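# Set the green ball atop the inverted paper cup

## Task

Get the green ball sitting on top of the paper cup that stands upside down, so that it stays there by itself while the cup remains upright, and finish with neither hand in contact with the ball or the cup.

## Robot and tools

Robot: two arms, left_arm and right_arm. Each ends in a four-digit dexterous hand with sixteen motors (index, middle, ring, thumb). right_arm has a right hand and left_arm a mirrored left hand. Arm bases in the scene frame: left_arm (+0.053, +0.226, 0) m, right_arm (-0.049, -0.236, 0) m. Nearly unrotated. A camera stand sits behind the arms.

Scene frame: origin at table-top height, halfway between the nominal bases. +z up, +x away from the robot over the table, +y toward left_arm. Image left/right does not match arm names.

Hand point axes (right hand): +z runs along straight fingers toward the tips; +y points out of the palm face (the palm surface is at y = -0.062 m); +x crosses the palm away from the thumb. On the left hand +x points toward the thumb. Straight fingertips end about 0.14 m beyond the knuckles (knuckles at z = -0.017 m). A rigid mast near the wrist on the palm side can strike objects.

execute_actions(actions, cameras). actions is a list of actions run one after another. Each action lasts 0.5 s and holds up to 15 rows, one per 1/30 s step. If fewer than 15 rows are given, the final row repeats. Every row is one flat list of 48 numbers, each in [-1, 1], covering both arms even if one stays still:
1-6: left_arm dx, dy, dz, rx, ry, rz.
7-22: left hand motors.
23-24: left current_limit, speed.
25-30: right_arm dx, dy, dz, rx, ry, rz.
31-46: right hand motors.
47-48: right current_limit, speed.

Arm numbers are offsets, not poses. They are measured along scene-frame axes from that arm's Hand target at the moment the action begins. Every row of an action counts from that same start, not from the row before. The next action starts from the new target, so sending the same offset again moves the arm further. Scale: 1.0 equals 0.6 m of translation or 180 degrees of rotation. rx, ry, rz form one rotation vector turning about the Hand target position. A translation longer than 1.0 is shortened along its direction. An all-zero arm part asks the arm to reach its current target again.

Control details: each step limits commanded orientation to within 40 degrees of the measured one. Position has priority if both cannot be met. The hand often stops short of the target, and pausing does not fix that. Send the remaining gap as a further offset. Very small moves may not start. The arm sags under load, so aim higher than wanted and correct. Joint friction can leave errors of a few cm, so this alone does not mean contact. Near the first joint axis, a small move can swing the whole arm. To stop pressing on something, command the target back past the hand's current position.

Hand motor numbers are absolute goal angles, each scaled between its two stops. Order per hand: index_mcp, index_abd, index_pip, index_dip, thumb_cmc, thumb_axl, thumb_mcp, thumb_ipl, middle_mcp, middle_abd, middle_pip, middle_dip, ring_mcp, ring_abd, ring_pip, ring_dip. Straight positions: _mcp +0.75, _abd 0.00, _pip +0.58, _dip +0.70, thumb_cmc +0.71, thumb_axl +0.68, thumb_mcp +0.23, thumb_ipl +0.17. Moving toward -1 curls fingers toward the palm and swings the thumb in front of the palm. A 0 is a real target. To keep a hand unchanged, repeat its hand_goal, hand_current_limit and hand_speed.

current_limit: -1 to +1 maps linearly to 0 to 550 mA. It caps grip force and hinge speed. speed: goals move at (speed+1)/2 of 8.5 rad/s. Initial values are +0.4 and -0.6. Both persist until changed. A grip squeezes only while the goal lies past the object's surface.

cameras: a list of names (cam_high, cam_left_wrist, cam_right_wrist), ["all"], or []. When omitted, images come only if actions is empty. An unknown name makes the call invalid.

Results per arm: end_effector_position (m) and end_effector_quat_wxyz in the scene frame, Hand target (the base for the next offsets), joint velocities, torques and temperatures. Per hand: hand_goal, hand_measured, hand_current_ma, hand_state (moving, goal, blocked, overload), hand_current_limit and hand_speed. Some results also list hand positions at intermediate steps.

zoom_image(camera, region): enlarges part of that camera's most recent image. region is [x0, y0, x1, y1] in pixels of the 672x504 image, at most 504 by 504. read_manual(section) returns only licence texts. finished_scene(scene=1) ends the scene for good. The ball must then stay on the cup unaided.

Avoid: contact between the two arms or hands; knocking the cup over; dropping the ball from a height or releasing it while it moves; anything leaving the table; hard impacts with fixed or heavy objects. Motors held at 495 mA or more for 5 s shut down. Motors heat under load or stretched reach; at 100 °C an arm drops. Loose objects may be nudged by outside pushes, so check before finishing.

Each tool is called after ">>>" as a command line: name --argument value for each argument, lists and objects as JSON in quotes; but a table of rows of numbers goes row by row, as --pt "numbers of a row", without its own name.

## Session

>>> execute_actions --actions '[]'

Scene clock: 0.00 s.
left_arm: end_effector_position=(+0.4338, +0.0445, +0.2218) hand_goal=(+0.754, +0.000, +0.576, +0.696, +0.714, +0.678, +0.226, +0.168, +0.754, +0.000, +0.576, +0.696, +0.754, +0.000, +0.576, +0.696) hand_measured=(+0.754, +0.000, +0.576, +0.696, +0.714, +0.678, +0.226, +0.168, +0.754, +0.000, +0.576, +0.696, +0.754, +0.000, +0.576, +0.696) hand_current_ma=(+0, +0, +0, +0, +0, +0, +0, +0, +0, +0, +0, +0, +0, +0, +0, +0) hand_state=(goal, goal, goal, goal, goal, goal, goal, goal, goal, goal, goal, goal, goal, goal, goal, goal) hand_current_limit=0.40 hand_speed=-0.60 end_effector_quat_wxyz=(+0.409, +0.769, +0.373, -0.320) | right_arm: end_effector_position=(+0.4877, -0.2099, +0.3065) hand_goal=(+0.754, +0.000, +0.576, +0.696, +0.714, +0.678, +0.226, +0.168, +0.754, +0.000, +0.576, +0.696, +0.754, +0.000, +0.576, +0.696) hand_measured=(+0.754, +0.000, +0.576, +0.696, +0.714, +0.678, +0.226, +0.168, +0.754, +0.000, +0.576, +0.696, +0.754, +0.000, +0.576, +0.696) hand_current_ma=(+0, +0, +0, +0, +0, +0, +0, +0, +0, +0, +0, +0, +0, +0, +0, +0) hand_state=(goal, goal, goal, goal, goal, goal, overload, goal, goal, goal, goal, goal, goal, goal, goal, goal) hand_current_limit=0.40 hand_speed=-0.60 end_effector_quat_wxyz=(+0.607, +0.307, +0.723, -0.121)
Joint positions: left_arm=[-0.02 1.363 0.932 -1.503 1.056 0.865] | right_arm=[0.138 1.181 0.707 0.149 0.749 -1.139]
Joint velocities: within noise
Joint torques (N m): no reading
Motor temperatures (°C): left_arm=[34 38 35 34 34 34] | right_arm=[31 33 36 31 32 31]
Heat: left arm: hottest shoulder 38 °C; right arm: hottest elbow 36 °C.
Hand target: left_arm +0.4394, +0.0444, +0.2279; +0.412, +0.771, +0.370, -0.314 | right_arm +0.4930, -0.2089, +0.3198; +0.615, +0.310, +0.716, -0.115

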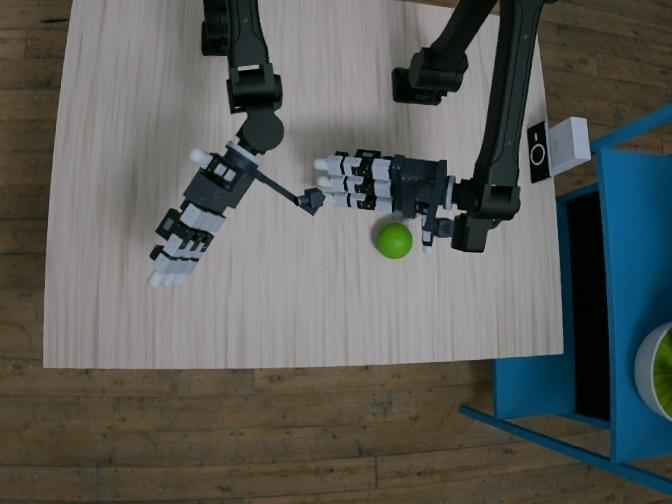

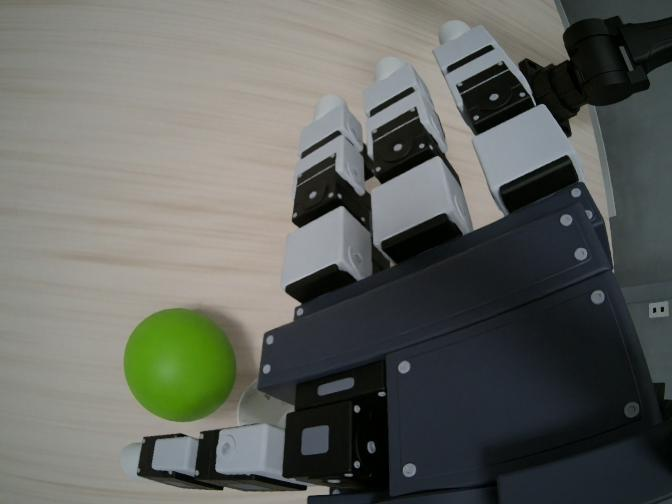

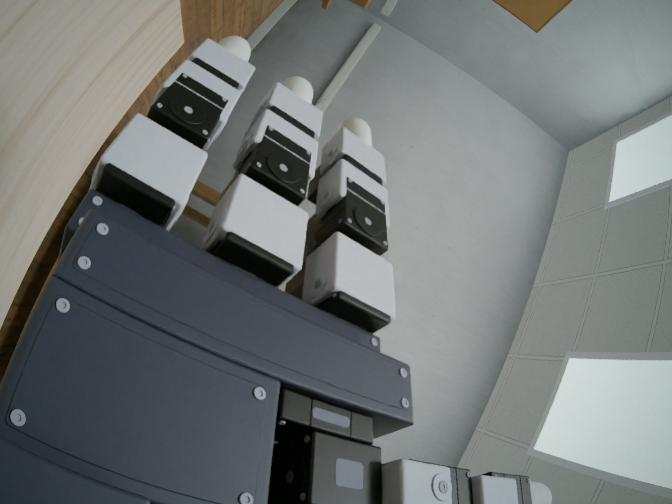

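>>> zoom_image --camera "cam_high" --region '[300, 120, 500, 280]'

>>> zoom_image --camera "cam_left_wrist" --region '[100, 280, 400, 504]'

Scaled by 2.520.

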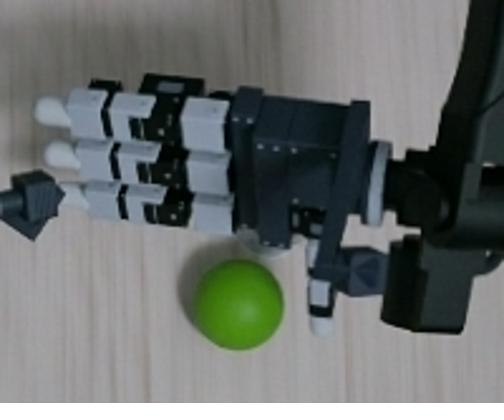

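Scaled by 1.680 from the camera's 672x504 image, which has a finer 960x720 frame.

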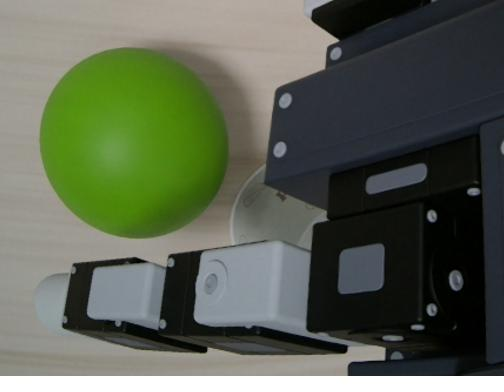

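>>> execute_actions --actions '[[[0,0,0,0,0,0,0.754,0,0.576,0.696,0.714,0.678,0.226,0.168,0.754,0,0.576,0.696,0.754,0,0.576,0.696,0.4,-0.6,0,-0.12,0,0,0,0,0.754,0,0.576,0.696,0.714,0.678,0.226,0.168,0.754,0,0.576,0.696,0.754,0,0.576,0.696,0.4,-0.6]],[[0,0,0.12,0,0,0,0.754,0,0.576,0.696,0.714,0.678,0.226,0.168,0.754,0,0.576,0.696,0.754,0,0.576,0.696,0.4,-0.6,0,-0.12,0,0,0,0,0.754,0,0.576,0.696,0.714,0.678,0.226,0.168,0.754,0,0.576,0.696,0.754,0,0.576,0.696,0.4,-0.6]],[[0,0.06,0.12,0,0,0,0.754,0,0.576,0.696,0.714,0.678,0.226,0.168,0.754,0,0.576,0.696,0.754,0,0.576,0.696,0.4,-0.6,0,0,0,0,0,0,0.754,0,0.576,0.696,0.714,0.678,0.226,0.168,0.754,0,0.576,0.696,0.754,0,0.576,0.696,0.4,-0.6]],[[0,0.14,0.04,0,0,0,0.754,0,0.576,0.696,0.714,0.678,0.226,0.168,0.754,0,0.576,0.696,0.754,0,0.576,0.696,0.4,-0.6,0,0,0,0,0,0,0.754,0,0.576,0.696,0.714,0.678,0.226,0.168,0.754,0,0.576,0.696,0.754,0,0.576,0.696,0.4,-0.6]]]' --cameras '["all"]'

Scene clock: 149.33 s.
left_arm: end_effector_position=(+0.4372, +0.1578, +0.3843) hand_goal=(+0.754, +0.000, +0.576, +0.696, +0.714, +0.678, +0.226, +0.168, +0.754, +0.000, +0.576, +0.696, +0.754, +0.000, +0.576, +0.696) hand_measured=(+0.756, +0.002, +0.576, +0.696, +0.716, +0.678, +0.224, +0.168, +0.756, +0.002, +0.576, +0.696, +0.756, +0.002, +0.576, +0.696) hand_current_ma=(+4, +2, +1, +0, +4, -1, -3, +0, +3, +2, +1, +0, +3, +2, +1, +0) hand_state=(goal, goal, goal, goal, goal, goal, goal, goal, goal, goal, goal, goal, goal, goal, goal, goal) hand_current_limit=0.40 hand_speed=-0.60 end_effector_quat_wxyz=(+0.472, +0.729, +0.469, -0.164) | right_arm: end_effector_position=(+0.4853, -0.3525, +0.3110) hand_goal=(+0.754, +0.000, +0.576, +0.696, +0.714, +0.678, +0.226, +0.168, +0.754, +0.000, +0.576, +0.696, +0.754, +0.000, +0.576, +0.696) hand_measured=(+0.756, -0.002, +0.576, +0.696, +0.716, +0.678, +0.226, +0.168, +0.756, -0.002, +0.576, +0.696, +0.756, -0.002, +0.576, +0.696) hand_current_ma=(+0, +0, +0, +0, +0, +0, +0, +0, +0, +0, +0, +0, +0, +0, +0, +0) hand_state=(goal, goal, goal, goal, goal, goal, overload, goal, goal, goal, goal, goal, goal, goal, goal, goal) hand_current_limit=0.40 hand_speed=-0.60 end_effector_quat_wxyz=(+0.605, +0.316, +0.722, -0.116)
Joint positions: left_arm=[0.272 1.073 1.124 -1.692 1.045 0.746] | right_arm=[-0.267 1.181 0.707 0.214 0.363 -1.253]
Joint torques (N m): left_arm=[0.73 -4.13 12.1 0.1 0.92 0.23] | right_arm=[-0.32 -5.66 13.26 3.58 -0.09 -0.04]
Motor temperatures (°C): left_arm=[34 40 40 34 36 34] | right_arm=[31 34 56 32 32 31]
Heat: left arm: hottest shoulder 40 °C; right arm: hottest elbow 56 °C.
Hand target: left_arm +0.4394, +0.1644, +0.3959; +0.412, +0.771, +0.370, -0.314 | right_arm +0.4930, -0.3529, +0.3199; +0.615, +0.310, +0.716, -0.115
Off the commanded pose: left_arm 0.014 m, 22 deg | right_arm 0.012 m, 1 deg.
joint sent to its limit (left arm) — joint 4 (wrist pitch), lower limit. The joint targets are off in orientation, not in position.
Step readings (end_effector_position of left_arm | right_arm):
0: (+0.4338, +0.0445, +0.2218) | (+0.4877, -0.2099, +0.3065)
1: (+0.4338, +0.0445, +0.2218) | (+0.4879, -0.2094, +0.3064)
2: (+0.4338, +0.0445, +0.2218) | (+0.4887, -0.2098, +0.3060)
4: (+0.4338, +0.0445, +0.2218) | (+0.4914, -0.2155, +0.3056)
8: (+0.4338, +0.0445, +0.2218) | (+0.4921, -0.2623, +0.3091)
15: (+0.4338, +0.0445, +0.2218) | (+0.4915, -0.2815, +0.3122)
16: (+0.4337, +0.0445, +0.2218) | (+0.4918, -0.2803, +0.3122)
17: (+0.4328, +0.0445, +0.2229) | (+0.4924, -0.2793, +0.3123)
19: (+0.4300, +0.0448, +0.2289) | (+0.4929, -0.2861, +0.3129)
23: (+0.4295, +0.0449, +0.2633) | (+0.4868, -0.3340, +0.3147)
30: (+0.4308, +0.0448, +0.2925) | (+0.4841, -0.3531, +0.3144)
31: (+0.4305, +0.0449, +0.2921) | (+0.4844, -0.3526, +0.3138)
32: (+0.4306, +0.0454, +0.2924) | (+0.4847, -0.3526, +0.3129)
34: (+0.4306, +0.0487, +0.2972) | (+0.4851, -0.3526, +0.3116)
38: (+0.4291, +0.0626, +0.3308) | (+0.4853, -0.3526, +0.3111)
45: (+0.4267, +0.0718, +0.3667) | (+0.4853, -0.3526, +0.3110)
46: (+0.4273, +0.0724, +0.3659) | (+0.4853, -0.3525, +0.3110)
47: (+0.4291, +0.0768, +0.3656) | (+0.4853, -0.3525, +0.3110)
49: (+0.4333, +0.0916, +0.3666) | (+0.4853, -0.3525, +0.3110)
53: (+0.4402, +0.1409, +0.3750) | (+0.4853, -0.3525, +0.3110)
60: (+0.4373, +0.1580, +0.3840) | (+0.4853, -0.3525, +0.3110)

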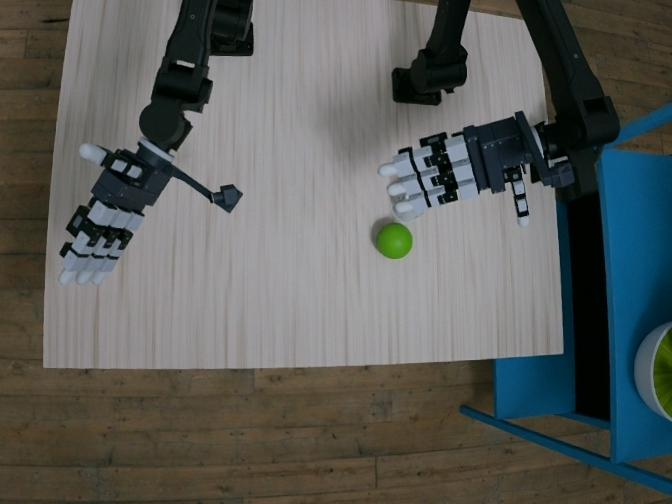

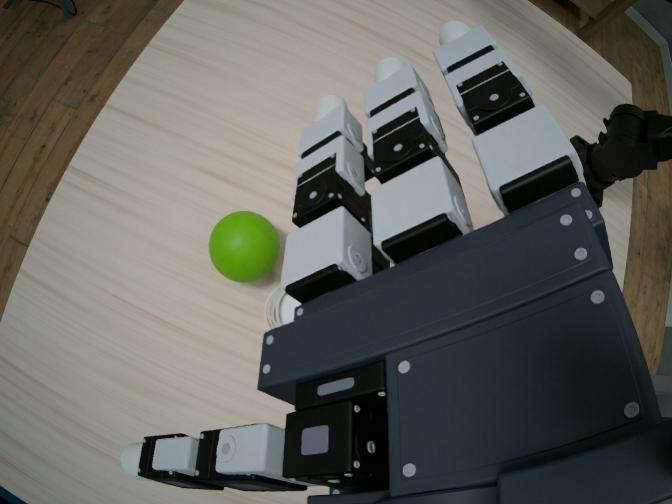

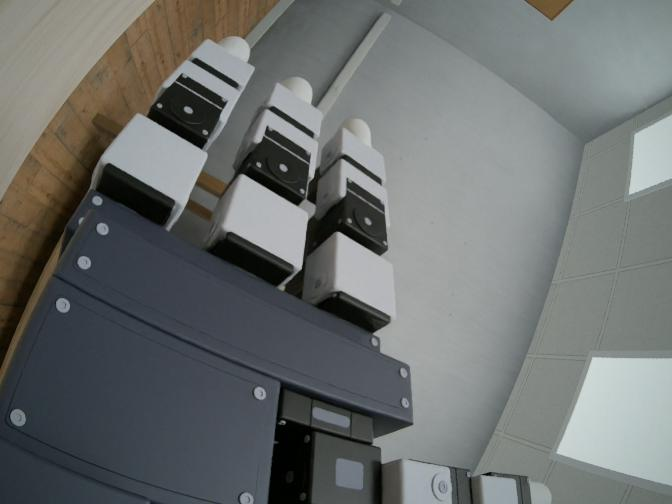

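>>> execute_actions --actions '[[[-0.016,0.045,0,0.0087,0.151,0.0765,0.754,0,0.576,0.696,0.714,0.678,0.226,0.168,0.754,0,0.576,0.696,0.754,0,0.576,0.696,0.4,-0.6,0,0,0,0,0,0,0.754,0,0.576,0.696,0.714,0.678,0.226,0.168,0.754,0,0.576,0.696,0.754,0,0.576,0.696,0.4,-0.6]],[[-0.016,0.045,0,0.0087,0.151,0.0765,0.754,0,0.576,0.696,0.714,0.678,0.226,0.168,0.754,0,0.576,0.696,0.754,0,0.576,0.696,0.4,-0.6,0,0,0,0,0,0,0.754,0,0.576,0.696,0.714,0.678,0.226,0.168,0.754,0,0.576,0.696,0.754,0,0.576,0.696,0.4,-0.6]],[[-0.016,0.045,0,0.0087,0.151,0.0765,0.754,0,0.576,0.696,0.714,0.678,0.226,0.168,0.754,0,0.576,0.696,0.754,0,0.576,0.696,0.4,-0.6,0,0,0,0,0,0,0.754,0,0.576,0.696,0.714,0.678,0.226,0.168,0.754,0,0.576,0.696,0.754,0,0.576,0.696,0.4,-0.6]],[[-0.016,0.045,0,0.0087,0.151,0.0765,0.754,0,0.576,0.696,0.714,0.678,0.226,0.168,0.754,0,0.576,0.696,0.754,0,0.576,0.696,0.4,-0.6,0,0,0,0,0,0,0.754,0,0.576,0.696,0.714,0.678,0.226,0.168,0.754,0,0.576,0.696,0.754,0,0.576,0.696,0.4,-0.6]]]' --cameras '["all"]'

Scene clock: 186.00 s.
left_arm: end_effector_position=(+0.3961, +0.2631, +0.3804) hand_goal=(+0.754, +0.000, +0.576, +0.696, +0.714, +0.678, +0.226, +0.168, +0.754, +0.000, +0.576, +0.696, +0.754, +0.000, +0.576, +0.696) hand_measured=(+0.748, +0.002, +0.576, +0.696, +0.708, +0.678, +0.224, +0.168, +0.748, +0.002, +0.576, +0.696, +0.748, +0.002, +0.576, +0.696) hand_current_ma=(-15, +2, +0, +0, -13, -1, -3, +0, -15, +2, +0, +0, -15, +2, +0, +0) hand_state=(goal, goal, goal, goal, goal, goal, goal, goal, goal, goal, goal, goal, goal, goal, goal, goal) hand_current_limit=0.40 hand_speed=-0.60 end_effector_quat_wxyz=(+0.190, -0.125, +0.847, -0.480) | right_arm: end_effector_position=(+0.4853, -0.3525, +0.3110) hand_goal=(+0.754, +0.000, +0.576, +0.696, +0.714, +0.678, +0.226, +0.168, +0.754, +0.000, +0.576, +0.696, +0.754, +0.000, +0.576, +0.696) hand_measured=(+0.756, -0.002, +0.576, +0.696, +0.716, +0.678, +0.226, +0.168, +0.756, -0.002, +0.576, +0.696, +0.756, -0.002, +0.576, +0.696) hand_current_ma=(+0, +0, +0, +0, +0, +0, +0, +0, +0, +0, +0, +0, +0, +0, +0, +0) hand_state=(goal, goal, goal, goal, goal, goal, overload, goal, goal, goal, goal, goal, goal, goal, goal, goal) hand_current_limit=0.40 hand_speed=-0.60 end_effector_quat_wxyz=(+0.605, +0.316, +0.722, -0.116)
Joint positions: left_arm=[0.434 1.182 1.463 -1.694 1.078 -1.518] | right_arm=[-0.267 1.181 0.707 0.214 0.363 -1.253]
Joint torques (N m): left_arm=[0.85 -5.13 13.9 0.53 1.03 -0.01] | right_arm=[-0.56 -5.25 13.18 3.48 -0.1 -0.01]
Motor temperatures (°C): left_arm=[34 39 43 34 37 34] | right_arm=[31 34 57 32 32 31]
Heat: left arm: hottest elbow 43 °C; right arm: hottest elbow 57 °C.
Hand target: left_arm +0.4010, +0.2725, +0.3959; +0.000, +0.001, +0.819, -0.574 | right_arm +0.4930, -0.3529, +0.3199; +0.615, +0.310, +0.716, -0.115
Off the commanded pose: left_arm 0.019 m, 29 deg | right_arm 0.012 m, 1 deg.
joint sent to its limit (left arm) — joint 4 (wrist pitch), lower limit. The joint targets are off in orientation, not in position.
Step readings (end_effector_position of left_arm | right_arm):
0: (+0.4372, +0.1578, +0.3843) | (+0.4853, -0.3525, +0.3110)
1: (+0.4372, +0.1581, +0.3842) | (+0.4853, -0.3525, +0.3110)
2: (+0.4374, +0.1594, +0.3834) | (+0.4853, -0.3525, +0.3110)
4: (+0.4370, +0.1648, +0.3816) | (+0.4853, -0.3525, +0.3110)
8: (+0.4286, +0.1737, +0.3839) | (+0.4853, -0.3525, +0.3110)
15: (+0.4229, +0.1807, +0.3830) | (+0.4853, -0.3525, +0.3110)
16: (+0.4228, +0.1815, +0.3823) | (+0.4853, -0.3525, +0.3110)
17: (+0.4225, +0.1831, +0.3807) | (+0.4853, -0.3525, +0.3110)
19: (+0.4217, +0.1893, +0.3777) | (+0.4853, -0.3525, +0.3110)
23: (+0.4194, +0.1994, +0.3811) | (+0.4853, -0.3525, +0.3110)
30: (+0.4152, +0.2062, +0.3878) | (+0.4853, -0.3525, +0.3110)
31: (+0.4149, +0.2069, +0.3872) | (+0.4853, -0.3525, +0.3110)
32: (+0.4143, +0.2089, +0.3858) | (+0.4853, -0.3525, +0.3110)
34: (+0.4130, +0.2147, +0.3837) | (+0.4853, -0.3525, +0.3110)
38: (+0.4129, +0.2286, +0.3870) | (+0.4853, -0.3525, +0.3110)
45: (+0.4093, +0.2356, +0.3835) | (+0.4853, -0.3525, +0.3110)
46: (+0.4087, +0.2360, +0.3824) | (+0.4853, -0.3525, +0.3110)
47: (+0.4073, +0.2378, +0.3812) | (+0.4853, -0.3525, +0.3110)
49: (+0.4053, +0.2436, +0.3816) | (+0.4853, -0.3525, +0.3110)
53: (+0.4058, +0.2592, +0.3870) | (+0.4853, -0.3525, +0.3110)
60: (+0.4007, +0.2650, +0.3806) | (+0.4853, -0.3525, +0.3110)

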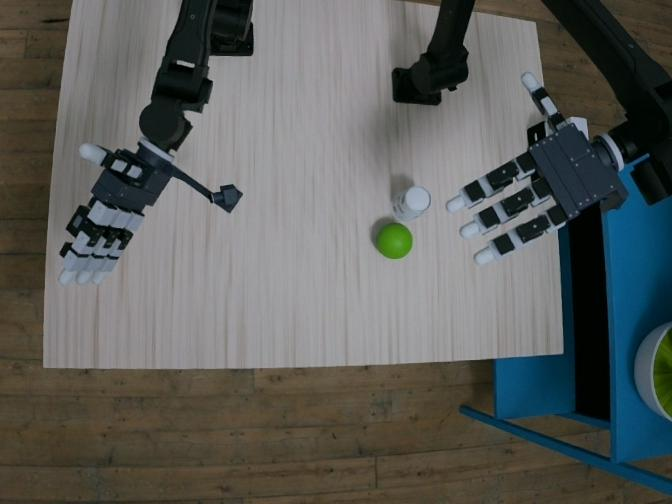

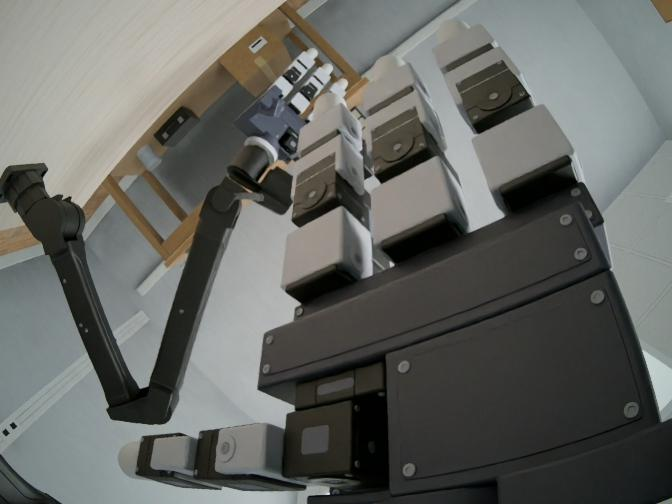

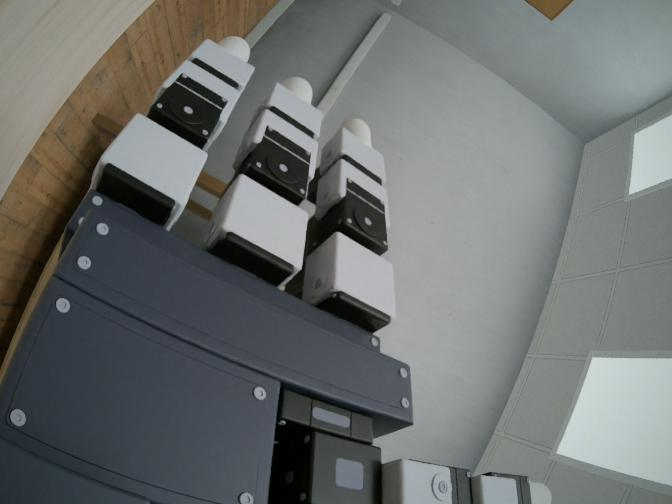

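>>> zoom_image --camera "cam_high" --region '[360, 170, 450, 270]'

>>> zoom_image --camera "cam_high" --region '[180, 0, 500, 240]'

Scaled by 5.040.

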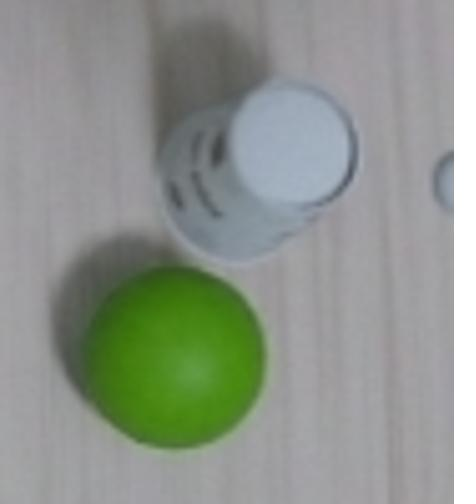

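Scaled by 1.575.

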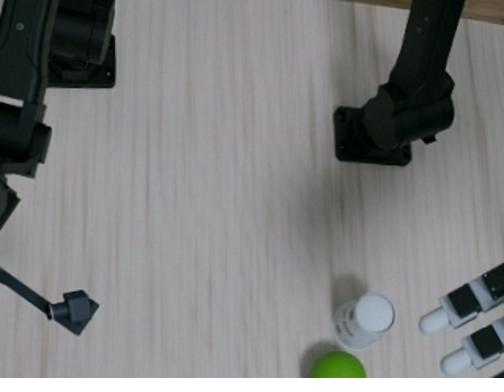

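>>> execute_actions --actions '[[[0.034,-0.06,-0.06,-0.0275,-0.0025,0.0275,0.137,0,0.285,0.406,-0.571,0.678,0.31,0.168,0.137,0,0.285,0.406,0.754,0,0.576,0.696,0.4,-0.6,0,0,0,0,0,0,0.754,0,0.576,0.696,0.714,0.678,0.226,0.168,0.754,0,0.576,0.696,0.754,0,0.576,0.696,0.4,-0.6]],[[0.034,-0.1,-0.08,-0.0275,-0.0025,0.0275,0.137,0,0.285,0.406,-0.571,0.678,0.31,0.168,0.137,0,0.285,0.406,0.754,0,0.576,0.696,0.4,-0.6,0,0,0,0,0,0,0.754,0,0.576,0.696,0.714,0.678,0.226,0.168,0.754,0,0.576,0.696,0.754,0,0.576,0.696,0.4,-0.6]],[[0.034,-0.1125,-0.17,0,0,0,0.137,0,0.285,0.406,-0.571,0.678,0.31,0.168,0.137,0,0.285,0.406,0.754,0,0.576,0.696,0.4,-0.6,0,0,0,0,0,0,0.754,0,0.576,0.696,0.714,0.678,0.226,0.168,0.754,0,0.576,0.696,0.754,0,0.576,0.696,0.4,-0.6]]]' --cameras '["all"]'

Scene clock: 357.67 s.
left_arm: end_effector_position=(+0.4635, +0.1120, +0.2091) hand_goal=(+0.138, +0.000, +0.286, +0.406, -0.570, +0.678, +0.310, +0.168, +0.138, +0.000, +0.286, +0.406, +0.754, +0.000, +0.576, +0.696) hand_measured=(+0.134, +0.002, +0.288, +0.408, -0.568, +0.678, +0.308, +0.168, +0.134, +0.002, +0.288, +0.408, +0.744, +0.002, +0.576, +0.696) hand_current_ma=(-9, +1, +2, +4, +1, -1, -5, +0, -9, +2, +2, +5, -24, +1, -1, +0) hand_state=(goal, goal, goal, goal, goal, goal, goal, goal, goal, goal, goal, goal, goal, goal, goal, goal) hand_current_limit=0.40 hand_speed=-0.60 end_effector_quat_wxyz=(+0.036, -0.047, +0.757, -0.650) | right_arm: end_effector_position=(+0.4853, -0.3525, +0.3110) hand_goal=(+0.754, +0.000, +0.576, +0.696, +0.714, +0.678, +0.226, +0.168, +0.754, +0.000, +0.576, +0.696, +0.754, +0.000, +0.576, +0.696) hand_measured=(+0.756, -0.002, +0.576, +0.696, +0.716, +0.678, +0.226, +0.168, +0.756, -0.002, +0.576, +0.696, +0.756, -0.002, +0.576, +0.696) hand_current_ma=(+0, +0, +0, +0, +0, +0, +0, +0, +0, +0, +0, +0, +0, +0, +0, +0) hand_state=(goal, goal, goal, goal, goal, goal, overload, goal, goal, goal, goal, goal, goal, goal, goal, goal) hand_current_limit=0.40 hand_speed=-0.60 end_effector_quat_wxyz=(+0.605, +0.316, +0.722, -0.116)
Joint positions: left_arm=[0.106 1.474 1.153 -1.212 1.418 -1.615] | right_arm=[-0.267 1.181 0.707 0.214 0.363 -1.253]
Joint torques (N m): left_arm=[-0.79 -10.17 9.03 0.88 1.04 -0.02] | right_arm=[-0.85 -5.3 13.23 3.55 -0.12 -0.01]
Motor temperatures (°C): left_arm=[34 38 49 33 38 34] | right_arm=[31 34 61 32 32 31]
Heat: left arm: hottest elbow 49 °C; right arm: hottest elbow 61 °C.
Hand target: left_arm +0.4623, +0.1090, +0.2100; +0.057, -0.064, +0.763, -0.640 | right_arm +0.4930, -0.3529, +0.3199; +0.615, +0.310, +0.716, -0.115
Off the commanded pose: left_arm 0.003 m, 3 deg | right_arm 0.012 m, 1 deg.
Step readings (end_effector_position of left_arm | right_arm):
0: (+0.3960, +0.2630, +0.3804) | (+0.4853, -0.3525, +0.3110)
1: (+0.3962, +0.2626, +0.3808) | (+0.4853, -0.3525, +0.3110)
2: (+0.3979, +0.2592, +0.3828) | (+0.4853, -0.3525, +0.3110)
4: (+0.4027, +0.2522, +0.3862) | (+0.4853, -0.3525, +0.3110)
8: (+0.4123, +0.2445, +0.3774) | (+0.4853, -0.3525, +0.3110)
15: (+0.4210, +0.2426, +0.3573) | (+0.4853, -0.3525, +0.3110)
16: (+0.4212, +0.2419, +0.3571) | (+0.4853, -0.3525, +0.3110)
17: (+0.4224, +0.2362, +0.3577) | (+0.4853, -0.3525, +0.3110)
19: (+0.4236, +0.2225, +0.3567) | (+0.4853, -0.3525, +0.3110)
23: (+0.4266, +0.1911, +0.3349) | (+0.4853, -0.3525, +0.3110)
30: (+0.4395, +0.1786, +0.3082) | (+0.4853, -0.3525, +0.3110)
31: (+0.4400, +0.1784, +0.3072) | (+0.4853, -0.3525, +0.3110)
32: (+0.4418, +0.1753, +0.3039) | (+0.4853, -0.3525, +0.3110)
34: (+0.4442, +0.1665, +0.2915) | (+0.4853, -0.3525, +0.3110)
38: (+0.4422, +0.1329, +0.2422) | (+0.4853, -0.3525, +0.3110)
45: (+0.4585, +0.1118, +0.2033) | (+0.4853, -0.3525, +0.3110)

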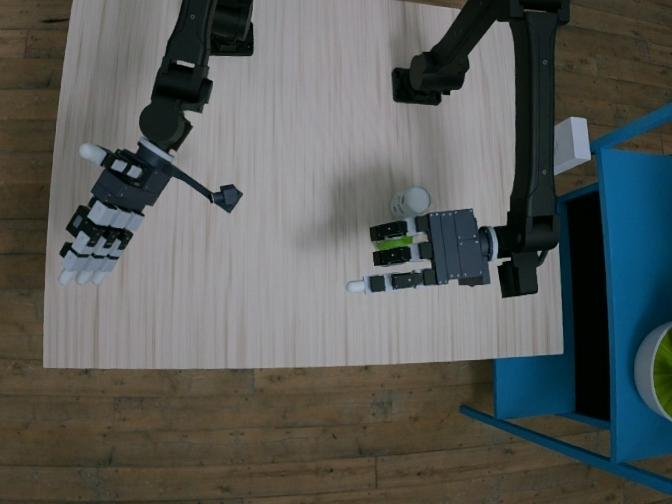

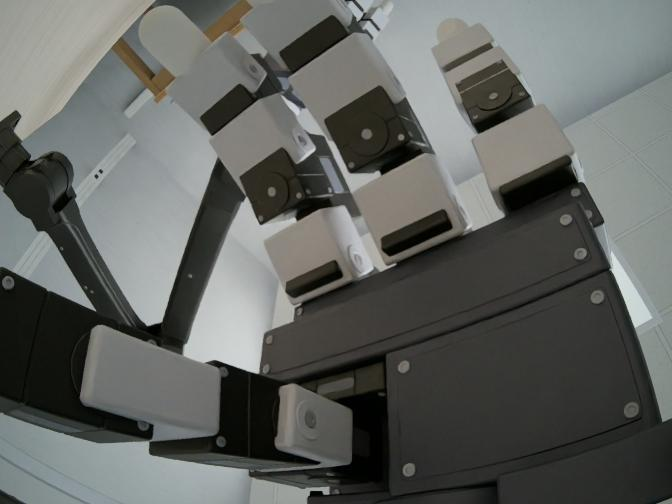

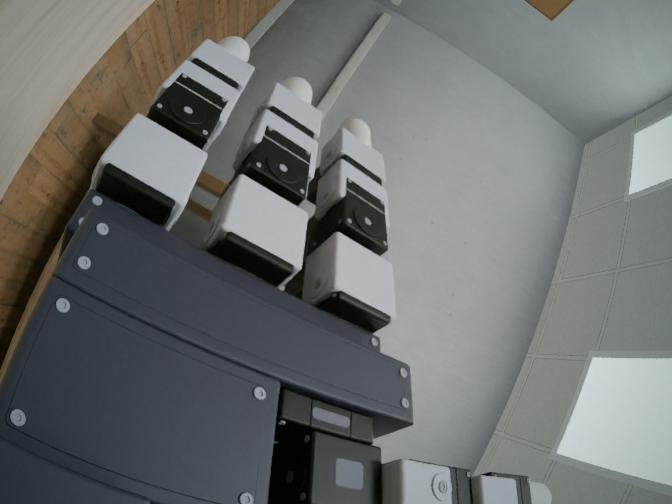

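>>> zoom_image --camera "cam_high" --region '[340, 170, 500, 310]'

Scaled by 3.150.

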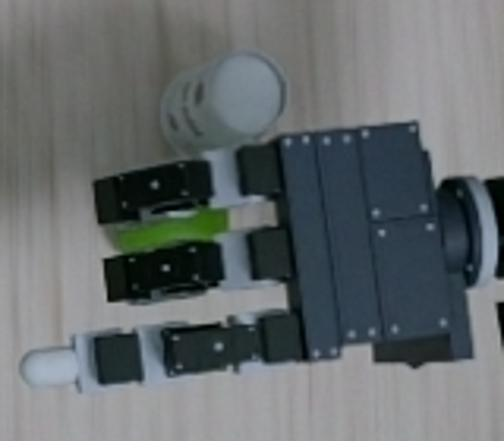

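>>> execute_actions --actions '[[[-0.01,0,-0.117,0,0,0,0.137,0,0.285,0.406,-0.571,0.678,0.31,0.168,0.137,0,0.285,0.406,0.754,0,0.576,0.696,0.4,-0.6,0,0,0,0,0,0,0.754,0,0.576,0.696,0.714,0.678,0.226,0.168,0.754,0,0.576,0.696,0.754,0,0.576,0.696,0.4,-0.6]]]' --cameras '["cam_high"]'

>>> zoom_image --camera "cam_high" --region '[340, 180, 480, 300]'

Scene clock: 397.03 s.
left_arm: end_effector_position=(+0.4574, +0.1125, +0.1376) hand_goal=(+0.138, +0.000, +0.286, +0.406, -0.570, +0.678, +0.310, +0.168, +0.138, +0.000, +0.286, +0.406, +0.754, +0.000, +0.576, +0.696) hand_measured=(+0.134, +0.002, +0.288, +0.408, -0.570, +0.678, +0.308, +0.168, +0.134, +0.002, +0.288, +0.408, +0.744, +0.002, +0.576, +0.696) hand_current_ma=(-9, +1, +2, +4, +1, -1, -5, +0, -9, +2, +2, +5, -24, +1, -1, +0) hand_state=(goal, goal, goal, goal, goal, goal, goal, goal, goal, goal, goal, goal, goal, goal, goal, goal) hand_current_limit=0.40 hand_speed=-0.60 end_effector_quat_wxyz=(+0.046, -0.061, +0.762, -0.643) | right_arm: end_effector_position=(+0.4853, -0.3525, +0.3110) hand_goal=(+0.754, +0.000, +0.576, +0.696, +0.714, +0.678, +0.226, +0.168, +0.754, +0.000, +0.576, +0.696, +0.754, +0.000, +0.576, +0.696) hand_measured=(+0.756, -0.002, +0.576, +0.696, +0.716, +0.678, +0.226, +0.168, +0.756, -0.002, +0.576, +0.696, +0.756, -0.002, +0.576, +0.696) hand_current_ma=(+0, +0, +0, +0, +0, +0, +0, +0, +0, +0, +0, +0, +0, +0, +0, +0) hand_state=(goal, goal, goal, goal, goal, goal, overload, goal, goal, goal, goal, goal, goal, goal, goal, goal) hand_current_limit=0.40 hand_speed=-0.60 end_effector_quat_wxyz=(+0.605, +0.316, +0.722, -0.116)
Joint positions: left_arm=[0.106 1.492 0.969 -0.824 1.398 -1.806] | right_arm=[-0.267 1.181 0.707 0.214 0.363 -1.253]
Joint torques (N m): left_arm=[-1.08 -9.99 8.43 1.17 0.95 -0.02] | right_arm=[-0.91 -5.48 13.31 3.45 -0.11 -0.06]
Motor temperatures (°C): left_arm=[34 40 44 33 38 34] | right_arm=[31 34 61 32 32 31]
Heat: left arm: hottest elbow 44 °C; right arm: hottest elbow 61 °C.
Hand target: left_arm +0.4562, +0.1090, +0.1397; +0.057, -0.065, +0.763, -0.640 | right_arm +0.4930, -0.3529, +0.3199; +0.615, +0.310, +0.716, -0.115
Off the commanded pose: left_arm 0.004 m, 1 deg | right_arm 0.012 m, 1 deg.
Step readings (end_effector_position of left_arm | right_arm):
0: (+0.4635, +0.1120, +0.2091) | (+0.4853, -0.3525, +0.3110)
1: (+0.4633, +0.1120, +0.2085) | (+0.4853, -0.3525, +0.3110)
2: (+0.4635, +0.1120, +0.2055) | (+0.4853, -0.3525, +0.3110)
4: (+0.4622, +0.1120, +0.1936) | (+0.4853, -0.3525, +0.3110)
8: (+0.4515, +0.1120, +0.1590) | (+0.4853, -0.3525, +0.3110)
15: (+0.4563, +0.1126, +0.1380) | (+0.4853, -0.3525, +0.3110)
Images, in order (width x height): cam_high 672x504.

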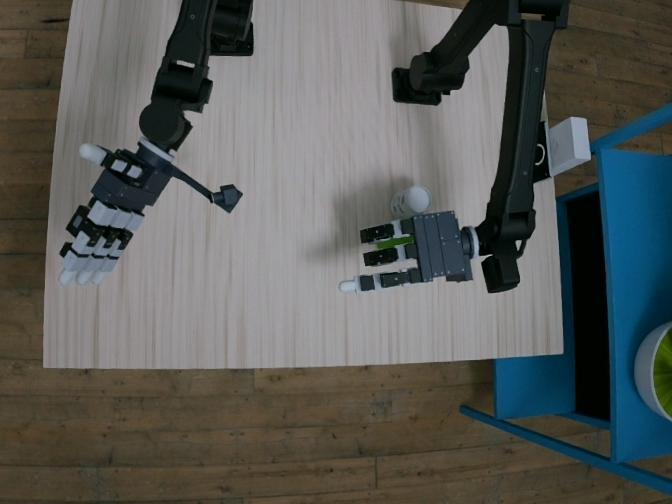

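Scaled by 3.600.

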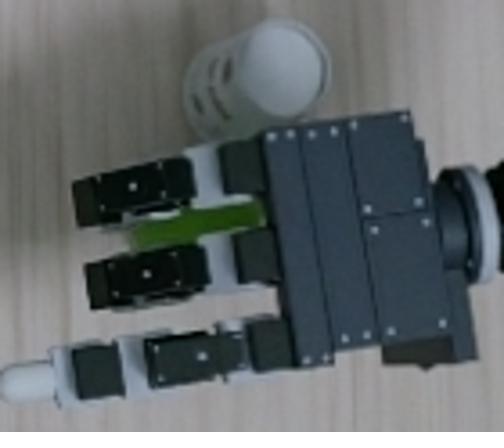

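>>> execute_actions --actions '[[[-0.0117,0,-0.06,0,0,0,0.137,0,0.285,0.406,-0.571,0.678,0.31,0.168,0.137,0,0.285,0.406,0.754,0,0.576,0.696,0.4,-0.6,0,0,0,0,0,0,0.754,0,0.576,0.696,0.714,0.678,0.226,0.168,0.754,0,0.576,0.696,0.754,0,0.576,0.696,0.4,-0.6]],[[0,0,-0.056,0,0,0,0.137,0,0.285,0.406,-0.571,0.678,0.31,0.168,0.137,0,0.285,0.406,0.754,0,0.576,0.696,0.4,-0.6,0,0,0,0,0,0,0.754,0,0.576,0.696,0.714,0.678,0.226,0.168,0.754,0,0.576,0.696,0.754,0,0.576,0.696,0.4,-0.6]]]' --cameras '["cam_high", "cam_right_wrist"]'

>>> zoom_image --camera "cam_high" --region '[340, 180, 480, 300]'

Scene clock: 423.00 s.
left_arm: end_effector_position=(+0.4496, +0.1119, +0.0727) hand_goal=(+0.138, +0.000, +0.286, +0.406, -0.570, +0.678, +0.310, +0.168, +0.138, +0.000, +0.286, +0.406, +0.754, +0.000, +0.576, +0.696) hand_measured=(+0.134, +0.002, +0.288, +0.408, -0.570, +0.678, +0.308, +0.168, +0.134, +0.002, +0.288, +0.408, +0.744, +0.002, +0.576, +0.696) hand_current_ma=(-9, +1, +2, +4, +1, -1, -5, +0, -9, +2, +2, +5, -24, +1, -1, +0) hand_state=(goal, goal, goal, goal, goal, goal, goal, goal, goal, goal, goal, goal, goal, goal, goal, goal) hand_current_limit=0.40 hand_speed=-0.60 end_effector_quat_wxyz=(+0.060, -0.064, +0.763, -0.640) | right_arm: end_effector_position=(+0.4853, -0.3525, +0.3110) hand_goal=(+0.754, +0.000, +0.576, +0.696, +0.714, +0.678, +0.226, +0.168, +0.754, +0.000, +0.576, +0.696, +0.754, +0.000, +0.576, +0.696) hand_measured=(+0.756, -0.002, +0.576, +0.696, +0.716, +0.678, +0.226, +0.168, +0.756, -0.002, +0.576, +0.696, +0.756, -0.002, +0.576, +0.696) hand_current_ma=(+0, +0, +0, +0, +0, +0, +0, +0, +0, +0, +0, +0, +0, +0, +0, +0) hand_state=(goal, goal, goal, goal, goal, goal, overload, goal, goal, goal, goal, goal, goal, goal, goal, goal) hand_current_limit=0.40 hand_speed=-0.60 end_effector_quat_wxyz=(+0.605, +0.316, +0.722, -0.116)
Joint positions: left_arm=[0.106 1.553 0.824 -0.489 1.385 -1.921] | right_arm=[-0.267 1.181 0.707 0.214 0.363 -1.253]
Joint torques (N m): left_arm=[-1.08 -8.88 7.54 1.44 0.95 -0.03] | right_arm=[-0.85 -5.71 13.23 3.63 -0.11 -0.01]
Motor temperatures (°C): left_arm=[34 39 43 33 38 34] | right_arm=[31 34 62 32 32 31]
Heat: left arm: hottest elbow 43 °C; right arm: hottest elbow 62 °C.
Hand target: left_arm +0.4491, +0.1090, +0.0701; +0.057, -0.065, +0.763, -0.640 | right_arm +0.4930, -0.3529, +0.3199; +0.615, +0.310, +0.716, -0.115
Off the commanded pose: left_arm 0.004 m, 0 deg | right_arm 0.012 m, 1 deg.
Step readings (end_effector_position of left_arm | right_arm):
0: (+0.4574, +0.1125, +0.1376) | (+0.4853, -0.3525, +0.3110)
1: (+0.4573, +0.1125, +0.1374) | (+0.4853, -0.3525, +0.3110)
2: (+0.4574, +0.1125, +0.1359) | (+0.4853, -0.3525, +0.3110)
4: (+0.4569, +0.1125, +0.1299) | (+0.4853, -0.3525, +0.3110)
8: (+0.4488, +0.1121, +0.1143) | (+0.4853, -0.3525, +0.3110)
15: (+0.4502, +0.1122, +0.1076) | (+0.4853, -0.3525, +0.3110)
16: (+0.4509, +0.1122, +0.1075) | (+0.4853, -0.3525, +0.3110)
17: (+0.4515, +0.1122, +0.1067) | (+0.4853, -0.3525, +0.3110)
19: (+0.4527, +0.1124, +0.1022) | (+0.4853, -0.3525, +0.3110)
23: (+0.4500, +0.1121, +0.0856) | (+0.4853, -0.3525, +0.3110)
30: (+0.4481, +0.1119, +0.0721) | (+0.4853, -0.3525, +0.3110)
Images, in order (width x height): cam_high 672x504, cam_right_wrist 672x504.

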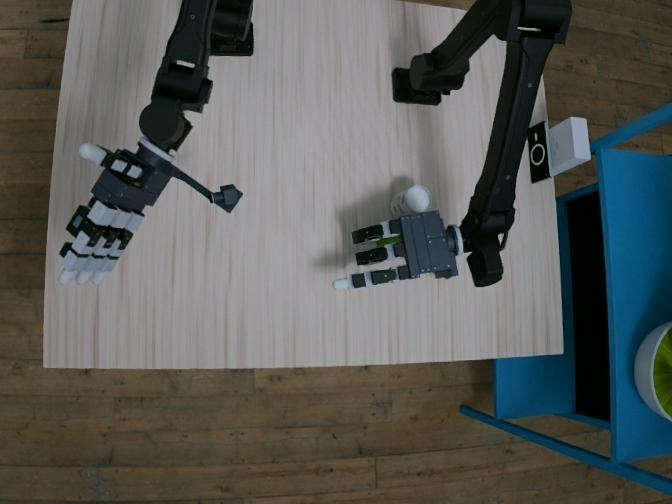

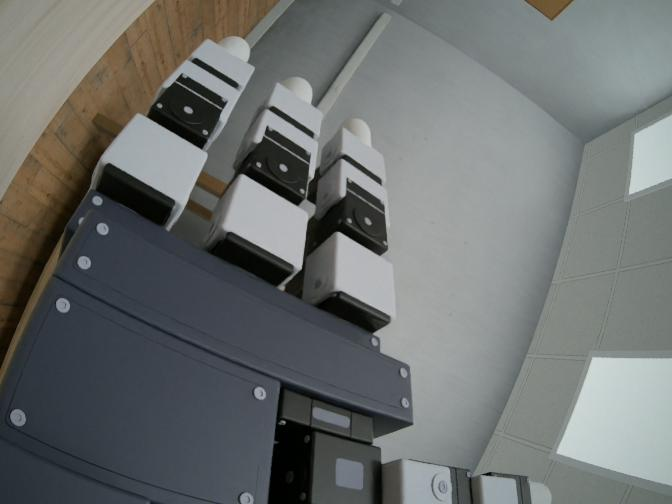

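Scaled by 3.600.

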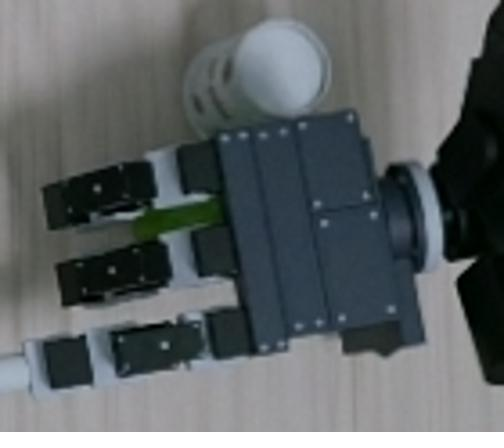

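>>> execute_actions --actions '[[[0,0,0,0,0,0,-0.028,0,0.285,0.479,-0.571,0.678,0.157,0.168,-0.028,0,0.285,0.479,0.754,0,0.576,0.696,0.2,-0.85,0,0,0,0,0,0,0.754,0,0.576,0.696,0.714,0.678,0.226,0.168,0.754,0,0.576,0.696,0.754,0,0.576,0.696,0.4,-0.6]]]' --cameras '["cam_high"]'

>>> zoom_image --camera "cam_high" --region '[340, 180, 480, 300]'

Scene clock: 438.23 s.
left_arm: end_effector_position=(+0.4506, +0.1120, +0.0730) hand_goal=(-0.028, +0.000, +0.286, +0.480, -0.570, +0.678, +0.158, +0.168, -0.028, +0.000, +0.286, +0.480, +0.754, +0.000, +0.576, +0.696) hand_measured=(-0.030, +0.002, +0.288, +0.478, -0.570, +0.678, +0.160, +0.168, -0.030, +0.002, +0.288, +0.478, +0.744, +0.002, +0.576, +0.696) hand_current_ma=(-3, +1, +2, -4, +1, -1, +4, +0, -3, +2, +2, -5, -24, +1, -1, +0) hand_state=(goal, goal, goal, goal, goal, goal, goal, goal, goal, goal, goal, goal, goal, goal, goal, goal) hand_current_limit=0.20 hand_speed=-0.85 end_effector_quat_wxyz=(+0.060, -0.065, +0.763, -0.640) | right_arm: end_effector_position=(+0.4853, -0.3525, +0.3110) hand_goal=(+0.754, +0.000, +0.576, +0.696, +0.714, +0.678, +0.226, +0.168, +0.754, +0.000, +0.576, +0.696, +0.754, +0.000, +0.576, +0.696) hand_measured=(+0.756, -0.002, +0.576, +0.696, +0.716, +0.678, +0.226, +0.168, +0.756, -0.002, +0.576, +0.696, +0.756, -0.002, +0.576, +0.696) hand_current_ma=(+0, +0, +0, +0, +0, +0, +0, +0, +0, +0, +0, +0, +0, +0, +0, +0) hand_state=(goal, goal, goal, goal, goal, goal, overload, goal, goal, goal, goal, goal, goal, goal, goal, goal) hand_current_limit=0.40 hand_speed=-0.60 end_effector_quat_wxyz=(+0.605, +0.316, +0.722, -0.116)
Joint positions: left_arm=[0.106 1.553 0.824 -0.48 1.385 -1.93] | right_arm=[-0.267 1.181 0.707 0.214 0.363 -1.253]
Joint torques (N m): left_arm=[-1.03 -9.05 7.38 1.37 0.93 -0.03] | right_arm=[-0.62 -5.83 13.14 3.64 -0.11 0.01]
Motor temperatures (°C): left_arm=[34 39 42 33 38 34] | right_arm=[31 34 62 32 32 31]
Heat: left arm: hottest elbow 42 °C; right arm: hottest elbow 62 °C.
Hand target: left_arm +0.4491, +0.1090, +0.0701; +0.057, -0.064, +0.763, -0.640 | right_arm +0.4930, -0.3529, +0.3199; +0.615, +0.310, +0.716, -0.115
Off the commanded pose: left_arm 0.004 m, 0 deg | right_arm 0.012 m, 1 deg.
Step readings (end_effector_position of left_arm | right_arm):
0: (+0.4496, +0.1119, +0.0727) | (+0.4853, -0.3525, +0.3110)
1: (+0.4495, +0.1119, +0.0727) | (+0.4853, -0.3525, +0.3110)
2: (+0.4497, +0.1119, +0.0727) | (+0.4853, -0.3525, +0.3110)
4: (+0.4499, +0.1119, +0.0728) | (+0.4853, -0.3525, +0.3110)
8: (+0.4504, +0.1120, +0.0729) | (+0.4853, -0.3525, +0.3110)
15: (+0.4506, +0.1120, +0.0730) | (+0.4853, -0.3525, +0.3110)
Images, in order (width x height): cam_high 672x504.

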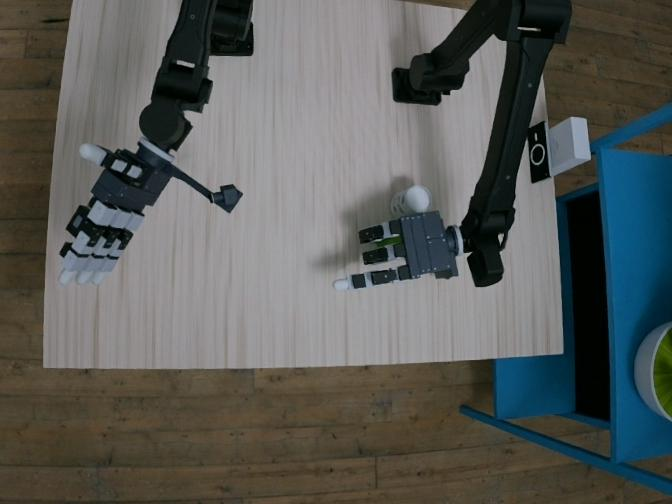

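Scaled by 3.600.

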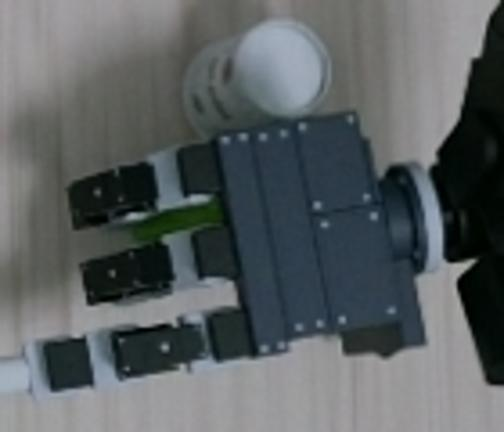

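>>> execute_actions --actions '[[[0,0,0,0,0,0,-0.096,0,0.285,0.479,-0.571,0.678,0.1,0.168,-0.096,0,0.285,0.479,0.754,0,0.576,0.696,0.2,-0.85,0,0,0,0,0,0,0.754,0,0.576,0.696,0.714,0.678,0.226,0.168,0.754,0,0.576,0.696,0.754,0,0.576,0.696,0.4,-0.6]]]'

Scene clock: 443.97 s.
left_arm: end_effector_position=(+0.4506, +0.1120, +0.0730) hand_goal=(-0.096, +0.000, +0.286, +0.480, -0.570, +0.678, +0.100, +0.168, -0.096, +0.000, +0.286, +0.480, +0.754, +0.000, +0.576, +0.696) hand_measured=(-0.064, +0.002, +0.294, +0.482, -0.570, +0.678, +0.128, +0.172, -0.090, +0.002, +0.288, +0.478, +0.744, +0.002, +0.576, +0.696) hand_current_ma=(+99, +1, +16, +3, +1, -1, +113, +11, +11, +2, +2, -2, -24, +1, -1, +0) hand_state=(blocked, goal, goal, goal, goal, goal, blocked, goal, goal, goal, goal, goal, goal, goal, goal, goal) hand_current_limit=0.20 hand_speed=-0.85 end_effector_quat_wxyz=(+0.060, -0.065, +0.763, -0.640) | right_arm: end_effector_position=(+0.4853, -0.3525, +0.3110) hand_goal=(+0.754, +0.000, +0.576, +0.696, +0.714, +0.678, +0.226, +0.168, +0.754, +0.000, +0.576, +0.696, +0.754, +0.000, +0.576, +0.696) hand_measured=(+0.756, -0.002, +0.576, +0.696, +0.716, +0.678, +0.226, +0.168, +0.756, -0.002, +0.576, +0.696, +0.756, -0.002, +0.576, +0.696) hand_current_ma=(+0, +0, +0, +0, +0, +0, +0, +0, +0, +0, +0, +0, +0, +0, +0, +0) hand_state=(goal, goal, goal, goal, goal, goal, overload, goal, goal, goal, goal, goal, goal, goal, goal, goal) hand_current_limit=0.40 hand_speed=-0.60 end_effector_quat_wxyz=(+0.605, +0.316, +0.722, -0.116)
Joint positions: left_arm=[0.106 1.553 0.824 -0.48 1.385 -1.93] | right_arm=[-0.267 1.181 0.707 0.214 0.363 -1.253]
Joint torques (N m): left_arm=[-0.97 -9.17 7.35 1.43 0.91 -0.03] | right_arm=[-0.73 -5.48 13.2 3.59 -0.08 -0.01]
Motor temperatures (°C): left_arm=[34 39 41 33 38 34] | right_arm=[31 34 62 32 32 31]
Heat: left arm: hottest elbow 41 °C; right arm: hottest elbow 62 °C.
Hand target: left_arm +0.4491, +0.1090, +0.0701; +0.057, -0.065, +0.763, -0.640 | right_arm +0.4930, -0.3529, +0.3199; +0.615, +0.310, +0.716, -0.115
Off the commanded pose: left_arm 0.004 m, 0 deg | right_arm 0.012 m, 1 deg.
Step readings (end_effector_position of left_arm | right_arm):
0: (+0.4506, +0.1120, +0.0730) | (+0.4853, -0.3525, +0.3110)
1: (+0.4506, +0.1120, +0.0730) | (+0.4853, -0.3525, +0.3110)
2: (+0.4506, +0.1120, +0.0730) | (+0.4853, -0.3525, +0.3110)
4: (+0.4506, +0.1120, +0.0730) | (+0.4853, -0.3525, +0.3110)
8: (+0.4506, +0.1120, +0.0730) | (+0.4853, -0.3525, +0.3110)
15: (+0.4506, +0.1120, +0.0730) | (+0.4853, -0.3525, +0.3110)

>>> execute_actions --actions '[[[0,0,0,0,0,0,-0.125,0,0.285,0.479,-0.571,0.678,0.06,0.168,-0.165,0,0.285,0.479,0.754,0,0.576,0.696,0.2,-0.85,0,0,0,0,0,0,0.754,0,0.576,0.696,0.714,0.678,0.226,0.168,0.754,0,0.576,0.696,0.754,0,0.576,0.696,0.4,-0.6]]]'

>>> execute_actions --actions '[]' --cameras '["cam_high"]'

>>> zoom_image --camera "cam_high" --region '[340, 180, 480, 300]'

Scene clock: 453.73 s.
left_arm: end_effector_position=(+0.4506, +0.1120, +0.0730) hand_goal=(-0.124, +0.000, +0.286, +0.480, -0.570, +0.678, +0.060, +0.168, -0.164, +0.000, +0.286, +0.480, +0.754, +0.000, +0.576, +0.696) hand_measured=(-0.074, +0.000, +0.298, +0.484, -0.568, +0.678, +0.118, +0.180, -0.114, +0.002, +0.298, +0.484, +0.744, +0.002, +0.576, +0.696) hand_current_ma=(+174, -1, +31, +8, +4, -1, +267, +37, +178, +1, +30, +7, -24, +1, -1, +0) hand_state=(blocked, goal, goal, goal, goal, goal, blocked, goal, blocked, goal, goal, goal, goal, goal, goal, goal) hand_current_limit=0.20 hand_speed=-0.85 end_effector_quat_wxyz=(+0.060, -0.065, +0.763, -0.640) | right_arm: end_effector_position=(+0.4853, -0.3525, +0.3110) hand_goal=(+0.754, +0.000, +0.576, +0.696, +0.714, +0.678, +0.226, +0.168, +0.754, +0.000, +0.576, +0.696, +0.754, +0.000, +0.576, +0.696) hand_measured=(+0.756, -0.002, +0.576, +0.696, +0.716, +0.678, +0.226, +0.168, +0.756, -0.002, +0.576, +0.696, +0.756, -0.002, +0.576, +0.696) hand_current_ma=(+0, +0, +0, +0, +0, +0, +0, +0, +0, +0, +0, +0, +0, +0, +0, +0) hand_state=(goal, goal, goal, goal, goal, goal, overload, goal, goal, goal, goal, goal, goal, goal, goal, goal) hand_current_limit=0.40 hand_speed=-0.60 end_effector_quat_wxyz=(+0.605, +0.316, +0.722, -0.116)
Joint positions: left_arm=[0.106 1.553 0.824 -0.48 1.385 -1.93] | right_arm=[-0.267 1.181 0.707 0.214 0.363 -1.253]
Joint torques (N m): left_arm=[-1.14 -9.05 7.32 1.39 0.91 -0.02] | right_arm=[-0.79 -5.95 13.3 3.51 -0.1 0]
Motor temperatures (°C): left_arm=[34 39 41 33 38 34] | right_arm=[31 34 62 32 32 31]
Heat: left arm: hottest elbow 41 °C; right arm: hottest elbow 62 °C.
Hand target: left_arm +0.4491, +0.1090, +0.0701; +0.057, -0.065, +0.763, -0.640 | right_arm +0.4930, -0.3529, +0.3199; +0.615, +0.310, +0.716, -0.115
Off the commanded pose: left_arm 0.004 m, 0 deg | right_arm 0.012 m, 1 deg.
Step readings (end_effector_position of left_arm | right_arm):
0: (+0.4506, +0.1120, +0.0730) | (+0.4853, -0.3525, +0.3110)
1: (+0.4506, +0.1120, +0.0730) | (+0.4853, -0.3525, +0.3110)
2: (+0.4506, +0.1120, +0.0730) | (+0.4853, -0.3525, +0.3110)
4: (+0.4506, +0.1120, +0.0730) | (+0.4853, -0.3525, +0.3110)
8: (+0.4506, +0.1120, +0.0730) | (+0.4853, -0.3525, +0.3110)
15: (+0.4506, +0.1120, +0.0730) | (+0.4853, -0.3525, +0.3110)

Scene clock: 453.73 s.
left_arm: end_effector_position=(+0.4506, +0.1120, +0.0730) hand_goal=(-0.124, +0.000, +0.286, +0.480, -0.570, +0.678, +0.060, +0.168, -0.164, +0.000, +0.286, +0.480, +0.754, +0.000, +0.576, +0.696) hand_measured=(-0.074, +0.000, +0.298, +0.484, -0.568, +0.678, +0.118, +0.180, -0.114, +0.002, +0.298, +0.484, +0.744, +0.002, +0.576, +0.696) hand_current_ma=(+174, -1, +31, +8, +4, -1, +267, +37, +178, +1, +30, +7, -24, +1, -1, +0) hand_state=(blocked, goal, goal, goal, goal, goal, blocked, goal, blocked, goal, goal, goal, goal, goal, goal, goal) hand_current_limit=0.20 hand_speed=-0.85 end_effector_quat_wxyz=(+0.060, -0.065, +0.763, -0.640) | right_arm: end_effector_position=(+0.4853, -0.3525, +0.3110) hand_goal=(+0.754, +0.000, +0.576, +0.696, +0.714, +0.678, +0.226, +0.168, +0.754, +0.000, +0.576, +0.696, +0.754, +0.000, +0.576, +0.696) hand_measured=(+0.756, -0.002, +0.576, +0.696, +0.716, +0.678, +0.226, +0.168, +0.756, -0.002, +0.576, +0.696, +0.756, -0.002, +0.576, +0.696) hand_current_ma=(+0, +0, +0, +0, +0, +0, +0, +0, +0, +0, +0, +0, +0, +0, +0, +0) hand_state=(goal, goal, goal, goal, goal, goal, overload, goal, goal, goal, goal, goal, goal, goal, goal, goal) hand_current_limit=0.40 hand_speed=-0.60 end_effector_quat_wxyz=(+0.605, +0.316, +0.722, -0.116)
Joint positions: left_arm=[0.106 1.553 0.824 -0.48 1.385 -1.93] | right_arm=[-0.267 1.181 0.707 0.214 0.363 -1.253]
Joint velocities: within noise
Joint torques (N m): left_arm=[-1.14 -9.05 7.32 1.39 0.91 -0.02] | right_arm=[-0.79 -5.95 13.3 3.51 -0.1 0]
Motor temperatures (°C): left_arm=[34 39 41 33 38 34] | right_arm=[31 34 62 32 32 31]
Heat: left arm: hottest elbow 41 °C; right arm: hottest elbow 62 °C.
Hand target: left_arm +0.4491, +0.1090, +0.0701; +0.057, -0.065, +0.763, -0.640 | right_arm +0.4930, -0.3529, +0.3199; +0.615, +0.310, +0.716, -0.115
Off the commanded pose: left_arm 0.004 m, 0 deg | right_arm 0.012 m, 1 deg.
Images, in order (width x height): cam_high 672x504.

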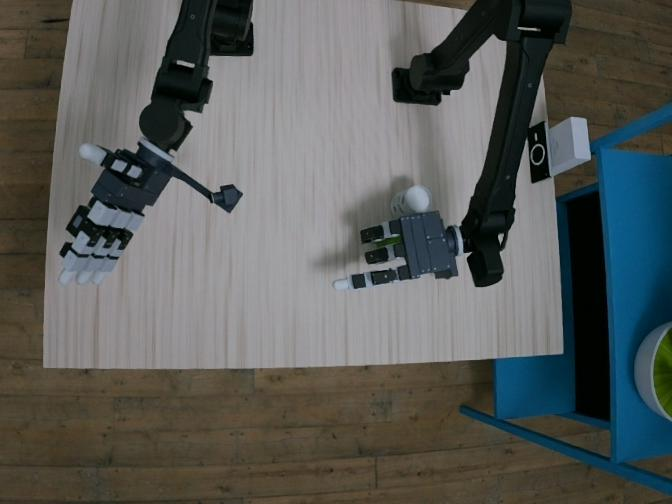

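Scaled by 3.600.

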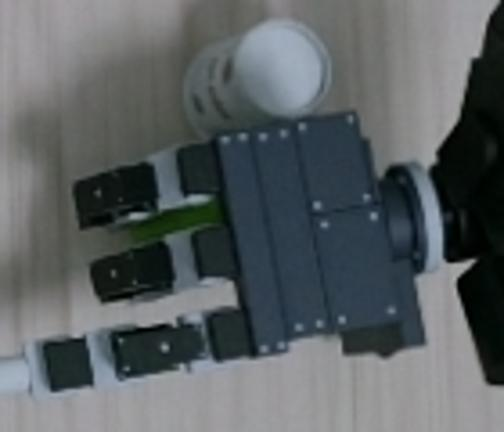

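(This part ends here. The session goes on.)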